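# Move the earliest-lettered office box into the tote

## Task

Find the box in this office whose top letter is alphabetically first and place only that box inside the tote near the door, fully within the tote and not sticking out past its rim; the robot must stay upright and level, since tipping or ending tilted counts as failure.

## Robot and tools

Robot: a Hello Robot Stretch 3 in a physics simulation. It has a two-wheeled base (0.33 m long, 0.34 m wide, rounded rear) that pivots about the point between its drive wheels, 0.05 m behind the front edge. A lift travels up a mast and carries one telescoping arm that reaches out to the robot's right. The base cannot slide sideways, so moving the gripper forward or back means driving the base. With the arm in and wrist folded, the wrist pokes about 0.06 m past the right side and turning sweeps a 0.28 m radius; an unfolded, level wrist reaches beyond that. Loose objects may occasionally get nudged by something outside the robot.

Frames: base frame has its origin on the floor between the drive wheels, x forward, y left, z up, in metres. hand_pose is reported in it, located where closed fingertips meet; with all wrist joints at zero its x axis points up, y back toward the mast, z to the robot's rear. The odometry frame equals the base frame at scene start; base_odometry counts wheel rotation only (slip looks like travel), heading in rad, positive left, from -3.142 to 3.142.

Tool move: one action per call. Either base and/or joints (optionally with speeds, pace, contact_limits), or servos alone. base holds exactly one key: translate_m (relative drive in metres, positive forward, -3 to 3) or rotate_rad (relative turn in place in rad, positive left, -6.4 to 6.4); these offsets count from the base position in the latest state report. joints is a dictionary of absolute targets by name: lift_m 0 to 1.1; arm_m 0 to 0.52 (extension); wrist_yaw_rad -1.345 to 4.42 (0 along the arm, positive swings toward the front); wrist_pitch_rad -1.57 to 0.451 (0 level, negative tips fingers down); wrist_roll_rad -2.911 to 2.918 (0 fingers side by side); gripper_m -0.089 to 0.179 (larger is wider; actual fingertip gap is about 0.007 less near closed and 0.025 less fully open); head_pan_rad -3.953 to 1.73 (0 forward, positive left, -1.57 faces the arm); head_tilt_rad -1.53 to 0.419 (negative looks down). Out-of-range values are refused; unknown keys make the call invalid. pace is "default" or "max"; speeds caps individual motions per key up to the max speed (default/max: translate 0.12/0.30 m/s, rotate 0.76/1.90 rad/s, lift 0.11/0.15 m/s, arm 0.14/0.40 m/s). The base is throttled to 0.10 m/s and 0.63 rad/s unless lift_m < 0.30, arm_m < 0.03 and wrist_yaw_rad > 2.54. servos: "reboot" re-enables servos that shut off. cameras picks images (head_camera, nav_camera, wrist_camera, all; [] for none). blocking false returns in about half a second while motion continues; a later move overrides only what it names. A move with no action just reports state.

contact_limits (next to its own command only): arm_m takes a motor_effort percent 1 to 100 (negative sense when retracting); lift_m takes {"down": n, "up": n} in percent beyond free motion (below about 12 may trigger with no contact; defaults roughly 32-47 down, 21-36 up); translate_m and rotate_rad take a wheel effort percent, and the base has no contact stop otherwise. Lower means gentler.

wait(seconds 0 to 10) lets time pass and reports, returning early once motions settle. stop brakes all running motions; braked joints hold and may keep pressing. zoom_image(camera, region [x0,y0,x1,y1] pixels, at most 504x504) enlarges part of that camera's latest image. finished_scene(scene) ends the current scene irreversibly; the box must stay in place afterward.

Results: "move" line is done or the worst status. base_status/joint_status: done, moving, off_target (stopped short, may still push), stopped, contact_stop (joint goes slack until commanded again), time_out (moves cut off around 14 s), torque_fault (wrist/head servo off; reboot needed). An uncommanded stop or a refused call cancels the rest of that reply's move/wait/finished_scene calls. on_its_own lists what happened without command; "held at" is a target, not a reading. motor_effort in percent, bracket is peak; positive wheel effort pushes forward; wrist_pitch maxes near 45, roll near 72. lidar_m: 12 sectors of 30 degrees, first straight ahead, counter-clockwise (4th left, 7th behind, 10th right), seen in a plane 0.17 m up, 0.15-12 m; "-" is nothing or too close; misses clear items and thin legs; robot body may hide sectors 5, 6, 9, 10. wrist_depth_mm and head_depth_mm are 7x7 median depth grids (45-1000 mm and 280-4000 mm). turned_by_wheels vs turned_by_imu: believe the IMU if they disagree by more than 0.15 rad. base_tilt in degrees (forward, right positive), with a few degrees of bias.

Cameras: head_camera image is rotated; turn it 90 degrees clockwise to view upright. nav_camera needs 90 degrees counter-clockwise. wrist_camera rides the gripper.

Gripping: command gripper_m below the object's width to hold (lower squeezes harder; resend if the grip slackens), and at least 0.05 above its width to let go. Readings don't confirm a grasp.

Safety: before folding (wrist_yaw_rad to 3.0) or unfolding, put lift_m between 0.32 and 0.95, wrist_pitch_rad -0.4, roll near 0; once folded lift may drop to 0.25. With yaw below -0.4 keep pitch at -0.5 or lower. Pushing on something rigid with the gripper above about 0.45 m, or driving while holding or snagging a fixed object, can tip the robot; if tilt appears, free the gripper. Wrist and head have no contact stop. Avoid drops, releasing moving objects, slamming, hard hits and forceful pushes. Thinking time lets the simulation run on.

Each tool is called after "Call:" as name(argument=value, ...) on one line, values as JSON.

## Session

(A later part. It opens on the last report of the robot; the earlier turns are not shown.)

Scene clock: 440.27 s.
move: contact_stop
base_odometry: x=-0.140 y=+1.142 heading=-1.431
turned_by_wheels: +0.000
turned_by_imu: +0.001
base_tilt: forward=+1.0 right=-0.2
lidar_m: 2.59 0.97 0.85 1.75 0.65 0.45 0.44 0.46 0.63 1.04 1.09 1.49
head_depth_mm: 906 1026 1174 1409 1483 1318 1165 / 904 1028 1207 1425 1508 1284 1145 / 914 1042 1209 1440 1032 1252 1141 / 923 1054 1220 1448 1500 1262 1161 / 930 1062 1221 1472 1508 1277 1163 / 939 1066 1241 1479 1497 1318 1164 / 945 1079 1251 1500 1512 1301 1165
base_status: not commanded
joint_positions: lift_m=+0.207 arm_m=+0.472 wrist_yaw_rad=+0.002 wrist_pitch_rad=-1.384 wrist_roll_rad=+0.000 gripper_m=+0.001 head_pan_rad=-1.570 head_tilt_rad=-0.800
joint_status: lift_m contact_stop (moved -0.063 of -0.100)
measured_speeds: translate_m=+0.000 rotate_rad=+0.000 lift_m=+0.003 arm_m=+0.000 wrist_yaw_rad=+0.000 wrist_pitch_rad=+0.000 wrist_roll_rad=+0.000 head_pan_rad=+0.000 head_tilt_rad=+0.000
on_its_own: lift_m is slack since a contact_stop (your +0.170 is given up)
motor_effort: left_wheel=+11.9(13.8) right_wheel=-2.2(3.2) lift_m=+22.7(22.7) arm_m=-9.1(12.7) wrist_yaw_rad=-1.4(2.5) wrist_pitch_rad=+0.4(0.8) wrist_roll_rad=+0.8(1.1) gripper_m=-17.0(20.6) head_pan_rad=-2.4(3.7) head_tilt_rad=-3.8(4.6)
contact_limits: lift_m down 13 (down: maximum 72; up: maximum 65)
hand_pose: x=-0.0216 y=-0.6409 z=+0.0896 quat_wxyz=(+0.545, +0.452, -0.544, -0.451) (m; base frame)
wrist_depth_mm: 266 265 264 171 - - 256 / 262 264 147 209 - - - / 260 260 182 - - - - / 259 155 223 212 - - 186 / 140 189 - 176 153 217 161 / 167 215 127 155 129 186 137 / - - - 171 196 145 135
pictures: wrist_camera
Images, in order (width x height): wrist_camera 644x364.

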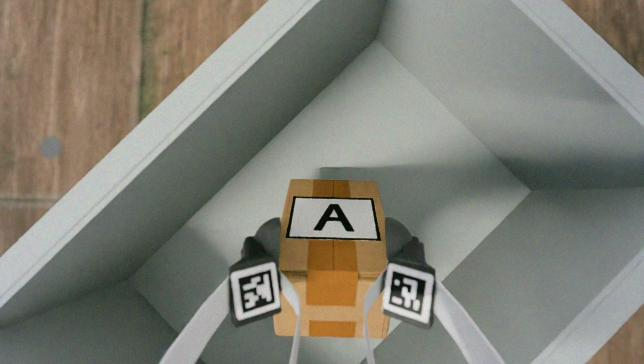

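Call:
move(joints={"lift_m": 0.209}, speeds={"lift_m": 0.03}, cameras=[])

Call:
move(joints={"gripper_m": 0.125}, cameras=["wrist_camera", "head_camera"])

Scene clock: 449.77 s.
move: done
base_odometry: x=-0.140 y=+1.142 heading=-1.431
turned_by_wheels: +0.000
turned_by_imu: +0.001
base_tilt: forward=+1.0 right=-0.1
lidar_m: 2.59 0.97 0.85 1.76 0.65 0.45 0.44 0.46 0.63 1.04 1.09 1.49
head_depth_mm: 901 1013 1187 1397 1481 1314 1155 / 911 1028 1193 1426 1505 1293 1140 / 917 1043 1207 1436 1031 1247 1139 / 918 1054 1220 1452 1500 1265 1163 / 927 1056 1225 1480 1508 1283 1165 / 933 1066 1240 1498 1510 1308 1172 / 945 1077 1260 1500 1516 1316 1168
base_status: not commanded
joint_positions: lift_m=+0.209 arm_m=+0.472 wrist_yaw_rad=+0.002 wrist_pitch_rad=-1.384 wrist_roll_rad=+0.000 gripper_m=+0.001 head_pan_rad=-1.570 head_tilt_rad=-0.800
joint_status: all done
measured_speeds: all 0
motor_effort: left_wheel=+11.9(12.0) right_wheel=-2.3(2.7) lift_m=+29.4(29.4) arm_m=-2.2(3.3) wrist_yaw_rad=-1.4(1.8) wrist_pitch_rad=+0.4(0.7) wrist_roll_rad=+1.1(1.1) gripper_m=-16.4(17.6) head_pan_rad=-2.2(3.6) head_tilt_rad=-3.7(4.1)
hand_pose: x=-0.0216 y=-0.6409 z=+0.0915 quat_wxyz=(+0.545, +0.452, -0.544, -0.451) (m; base frame)
wrist_depth_mm: 266 264 264 172 - - 258 / 264 263 156 207 - - - / 263 259 175 - - - - / 261 155 219 212 - - 185 / 141 192 - 176 153 217 160 / 166 217 127 157 127 185 137 / - - - 171 202 146 134
pictures: none
No camera images: "cameras" was empty.

Scene clock: 451.57 s.
move: done
base_odometry: x=-0.140 y=+1.142 heading=-1.431
turned_by_wheels: +0.000
turned_by_imu: +0.000
base_tilt: forward=+1.0 right=+0.0
lidar_m: 2.59 0.97 0.85 1.75 0.65 0.45 0.44 0.46 0.63 1.04 1.09 1.49
head_depth_mm: 902 1017 1185 1409 1479 1302 1163 / 907 1036 1193 1437 1500 1289 1138 / 916 1043 1206 1436 1029 1234 1140 / 917 1047 1216 1454 1508 1268 1160 / 926 1058 1226 1483 1507 1294 1158 / 937 1063 1238 1492 1497 1309 1163 / 940 1076 1252 1507 1506 1313 1166
base_status: not commanded
joint_positions: lift_m=+0.209 arm_m=+0.472 wrist_yaw_rad=+0.002 wrist_pitch_rad=-1.385 wrist_roll_rad=+0.000 gripper_m=+0.125 head_pan_rad=-1.570 head_tilt_rad=-0.800
joint_status: all done
measured_speeds: all 0
motor_effort: left_wheel=+11.8(11.9) right_wheel=-3.0(3.0) lift_m=+31.6(32.0) arm_m=+0.8(2.5) wrist_yaw_rad=-1.4(2.1) wrist_pitch_rad=+0.8(1.2) wrist_roll_rad=+0.8(1.0) gripper_m=+0.1(91.0) head_pan_rad=-2.4(3.6) head_tilt_rad=-3.7(4.6)
hand_pose: x=-0.0216 y=-0.6406 z=+0.0914 quat_wxyz=(+0.545, +0.452, -0.543, -0.451) (m; base frame)
wrist_depth_mm: 267 265 264 170 - - 257 / 263 263 153 212 - - - / 259 151 182 - - - - / 259 155 222 - - - 185 / 142 175 - 203 - 191 160 / 167 124 - 201 200 124 136 / - 116 - 199 204 126 133
pictures: head_camera (sideways), wrist_camera
Images, in order (width x height): head_camera 896x504, wrist_camera 644x364.

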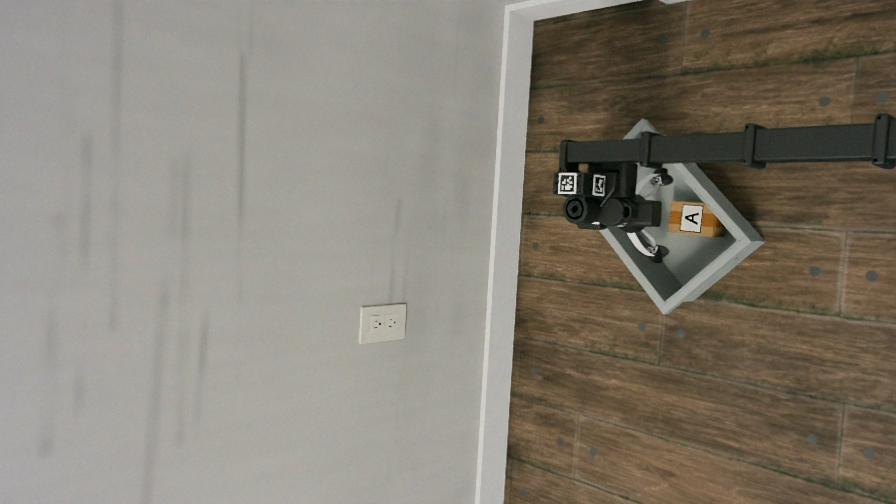

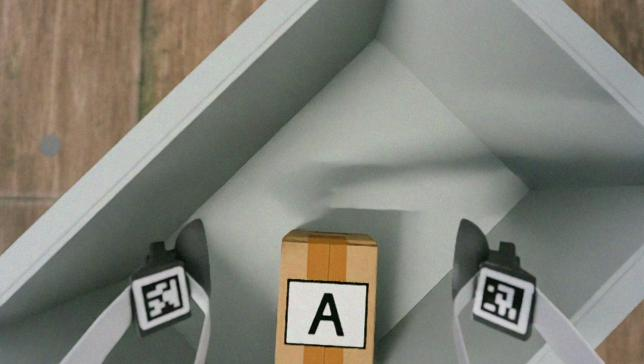

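Call:
move(joints={"lift_m": 0.45}, speeds={"lift_m": 0.1}, cameras=["wrist_camera", "head_camera"])

Scene clock: 457.50 s.
move: done
base_odometry: x=-0.140 y=+1.142 heading=-1.431
turned_by_wheels: +0.000
turned_by_imu: +0.001
base_tilt: forward=+1.0 right=-0.3
lidar_m: 2.59 0.97 0.85 1.75 0.65 0.45 0.44 0.46 0.63 1.04 1.09 1.49
head_depth_mm: 903 1031 1190 1409 1481 1309 1153 / 911 1030 1203 1385 770 641 558 / 911 1034 1210 1318 1310 1286 1161 / 922 1050 1218 1451 1480 1285 1156 / 928 1062 1226 1476 1500 1299 1167 / 937 1061 1248 1479 1513 1316 1166 / 944 1070 1255 1515 1507 1312 1167
base_status: not commanded
joint_positions: lift_m=+0.450 arm_m=+0.472 wrist_yaw_rad=+0.002 wrist_pitch_rad=-1.384 wrist_roll_rad=+0.000 gripper_m=+0.125 head_pan_rad=-1.570 head_tilt_rad=-0.800
joint_status: all done
measured_speeds: all 0
motor_effort: left_wheel=+11.9(12.0) right_wheel=-2.2(3.0) lift_m=+31.8(35.1) arm_m=+11.8(11.8) wrist_yaw_rad=-1.0(1.8) wrist_pitch_rad=+0.6(1.1) wrist_roll_rad=+0.8(1.0) gripper_m=+0.9(1.0) head_pan_rad=-3.0(3.6) head_tilt_rad=-3.1(4.9)
hand_pose: x=-0.0216 y=-0.6408 z=+0.3324 quat_wxyz=(+0.545, +0.452, -0.543, -0.451) (m; base frame)
wrist_depth_mm: 508 509 504 499 497 498 494 / 509 500 501 491 503 492 488 / 506 499 503 457 489 495 492 / 498 495 493 - - 488 478 / 489 495 424 438 400 479 480 / 493 124 369 435 482 126 479 / 490 127 483 468 478 473 441
pictures: head_camera (sideways), wrist_camera
Images, in order (width x height): head_camera 896x504, wrist_camera 644x364.

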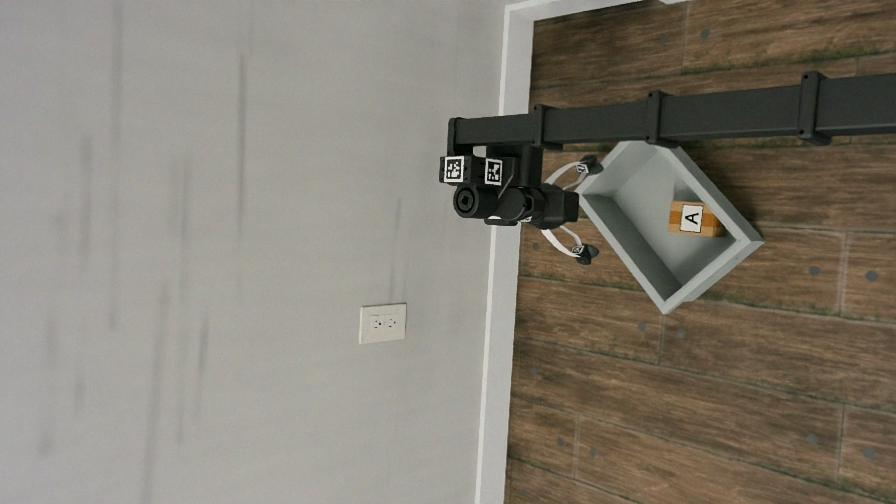

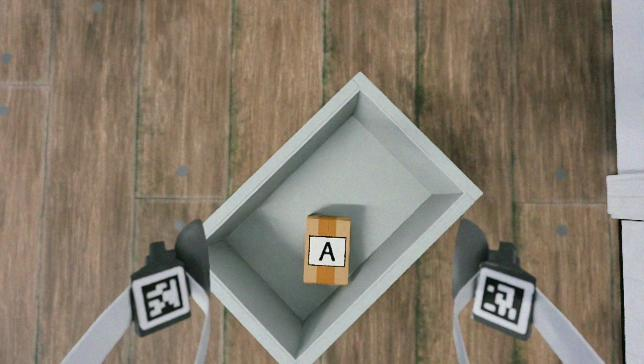

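Call:
finished_scene(scene=3)

The scene is finished: the task was done.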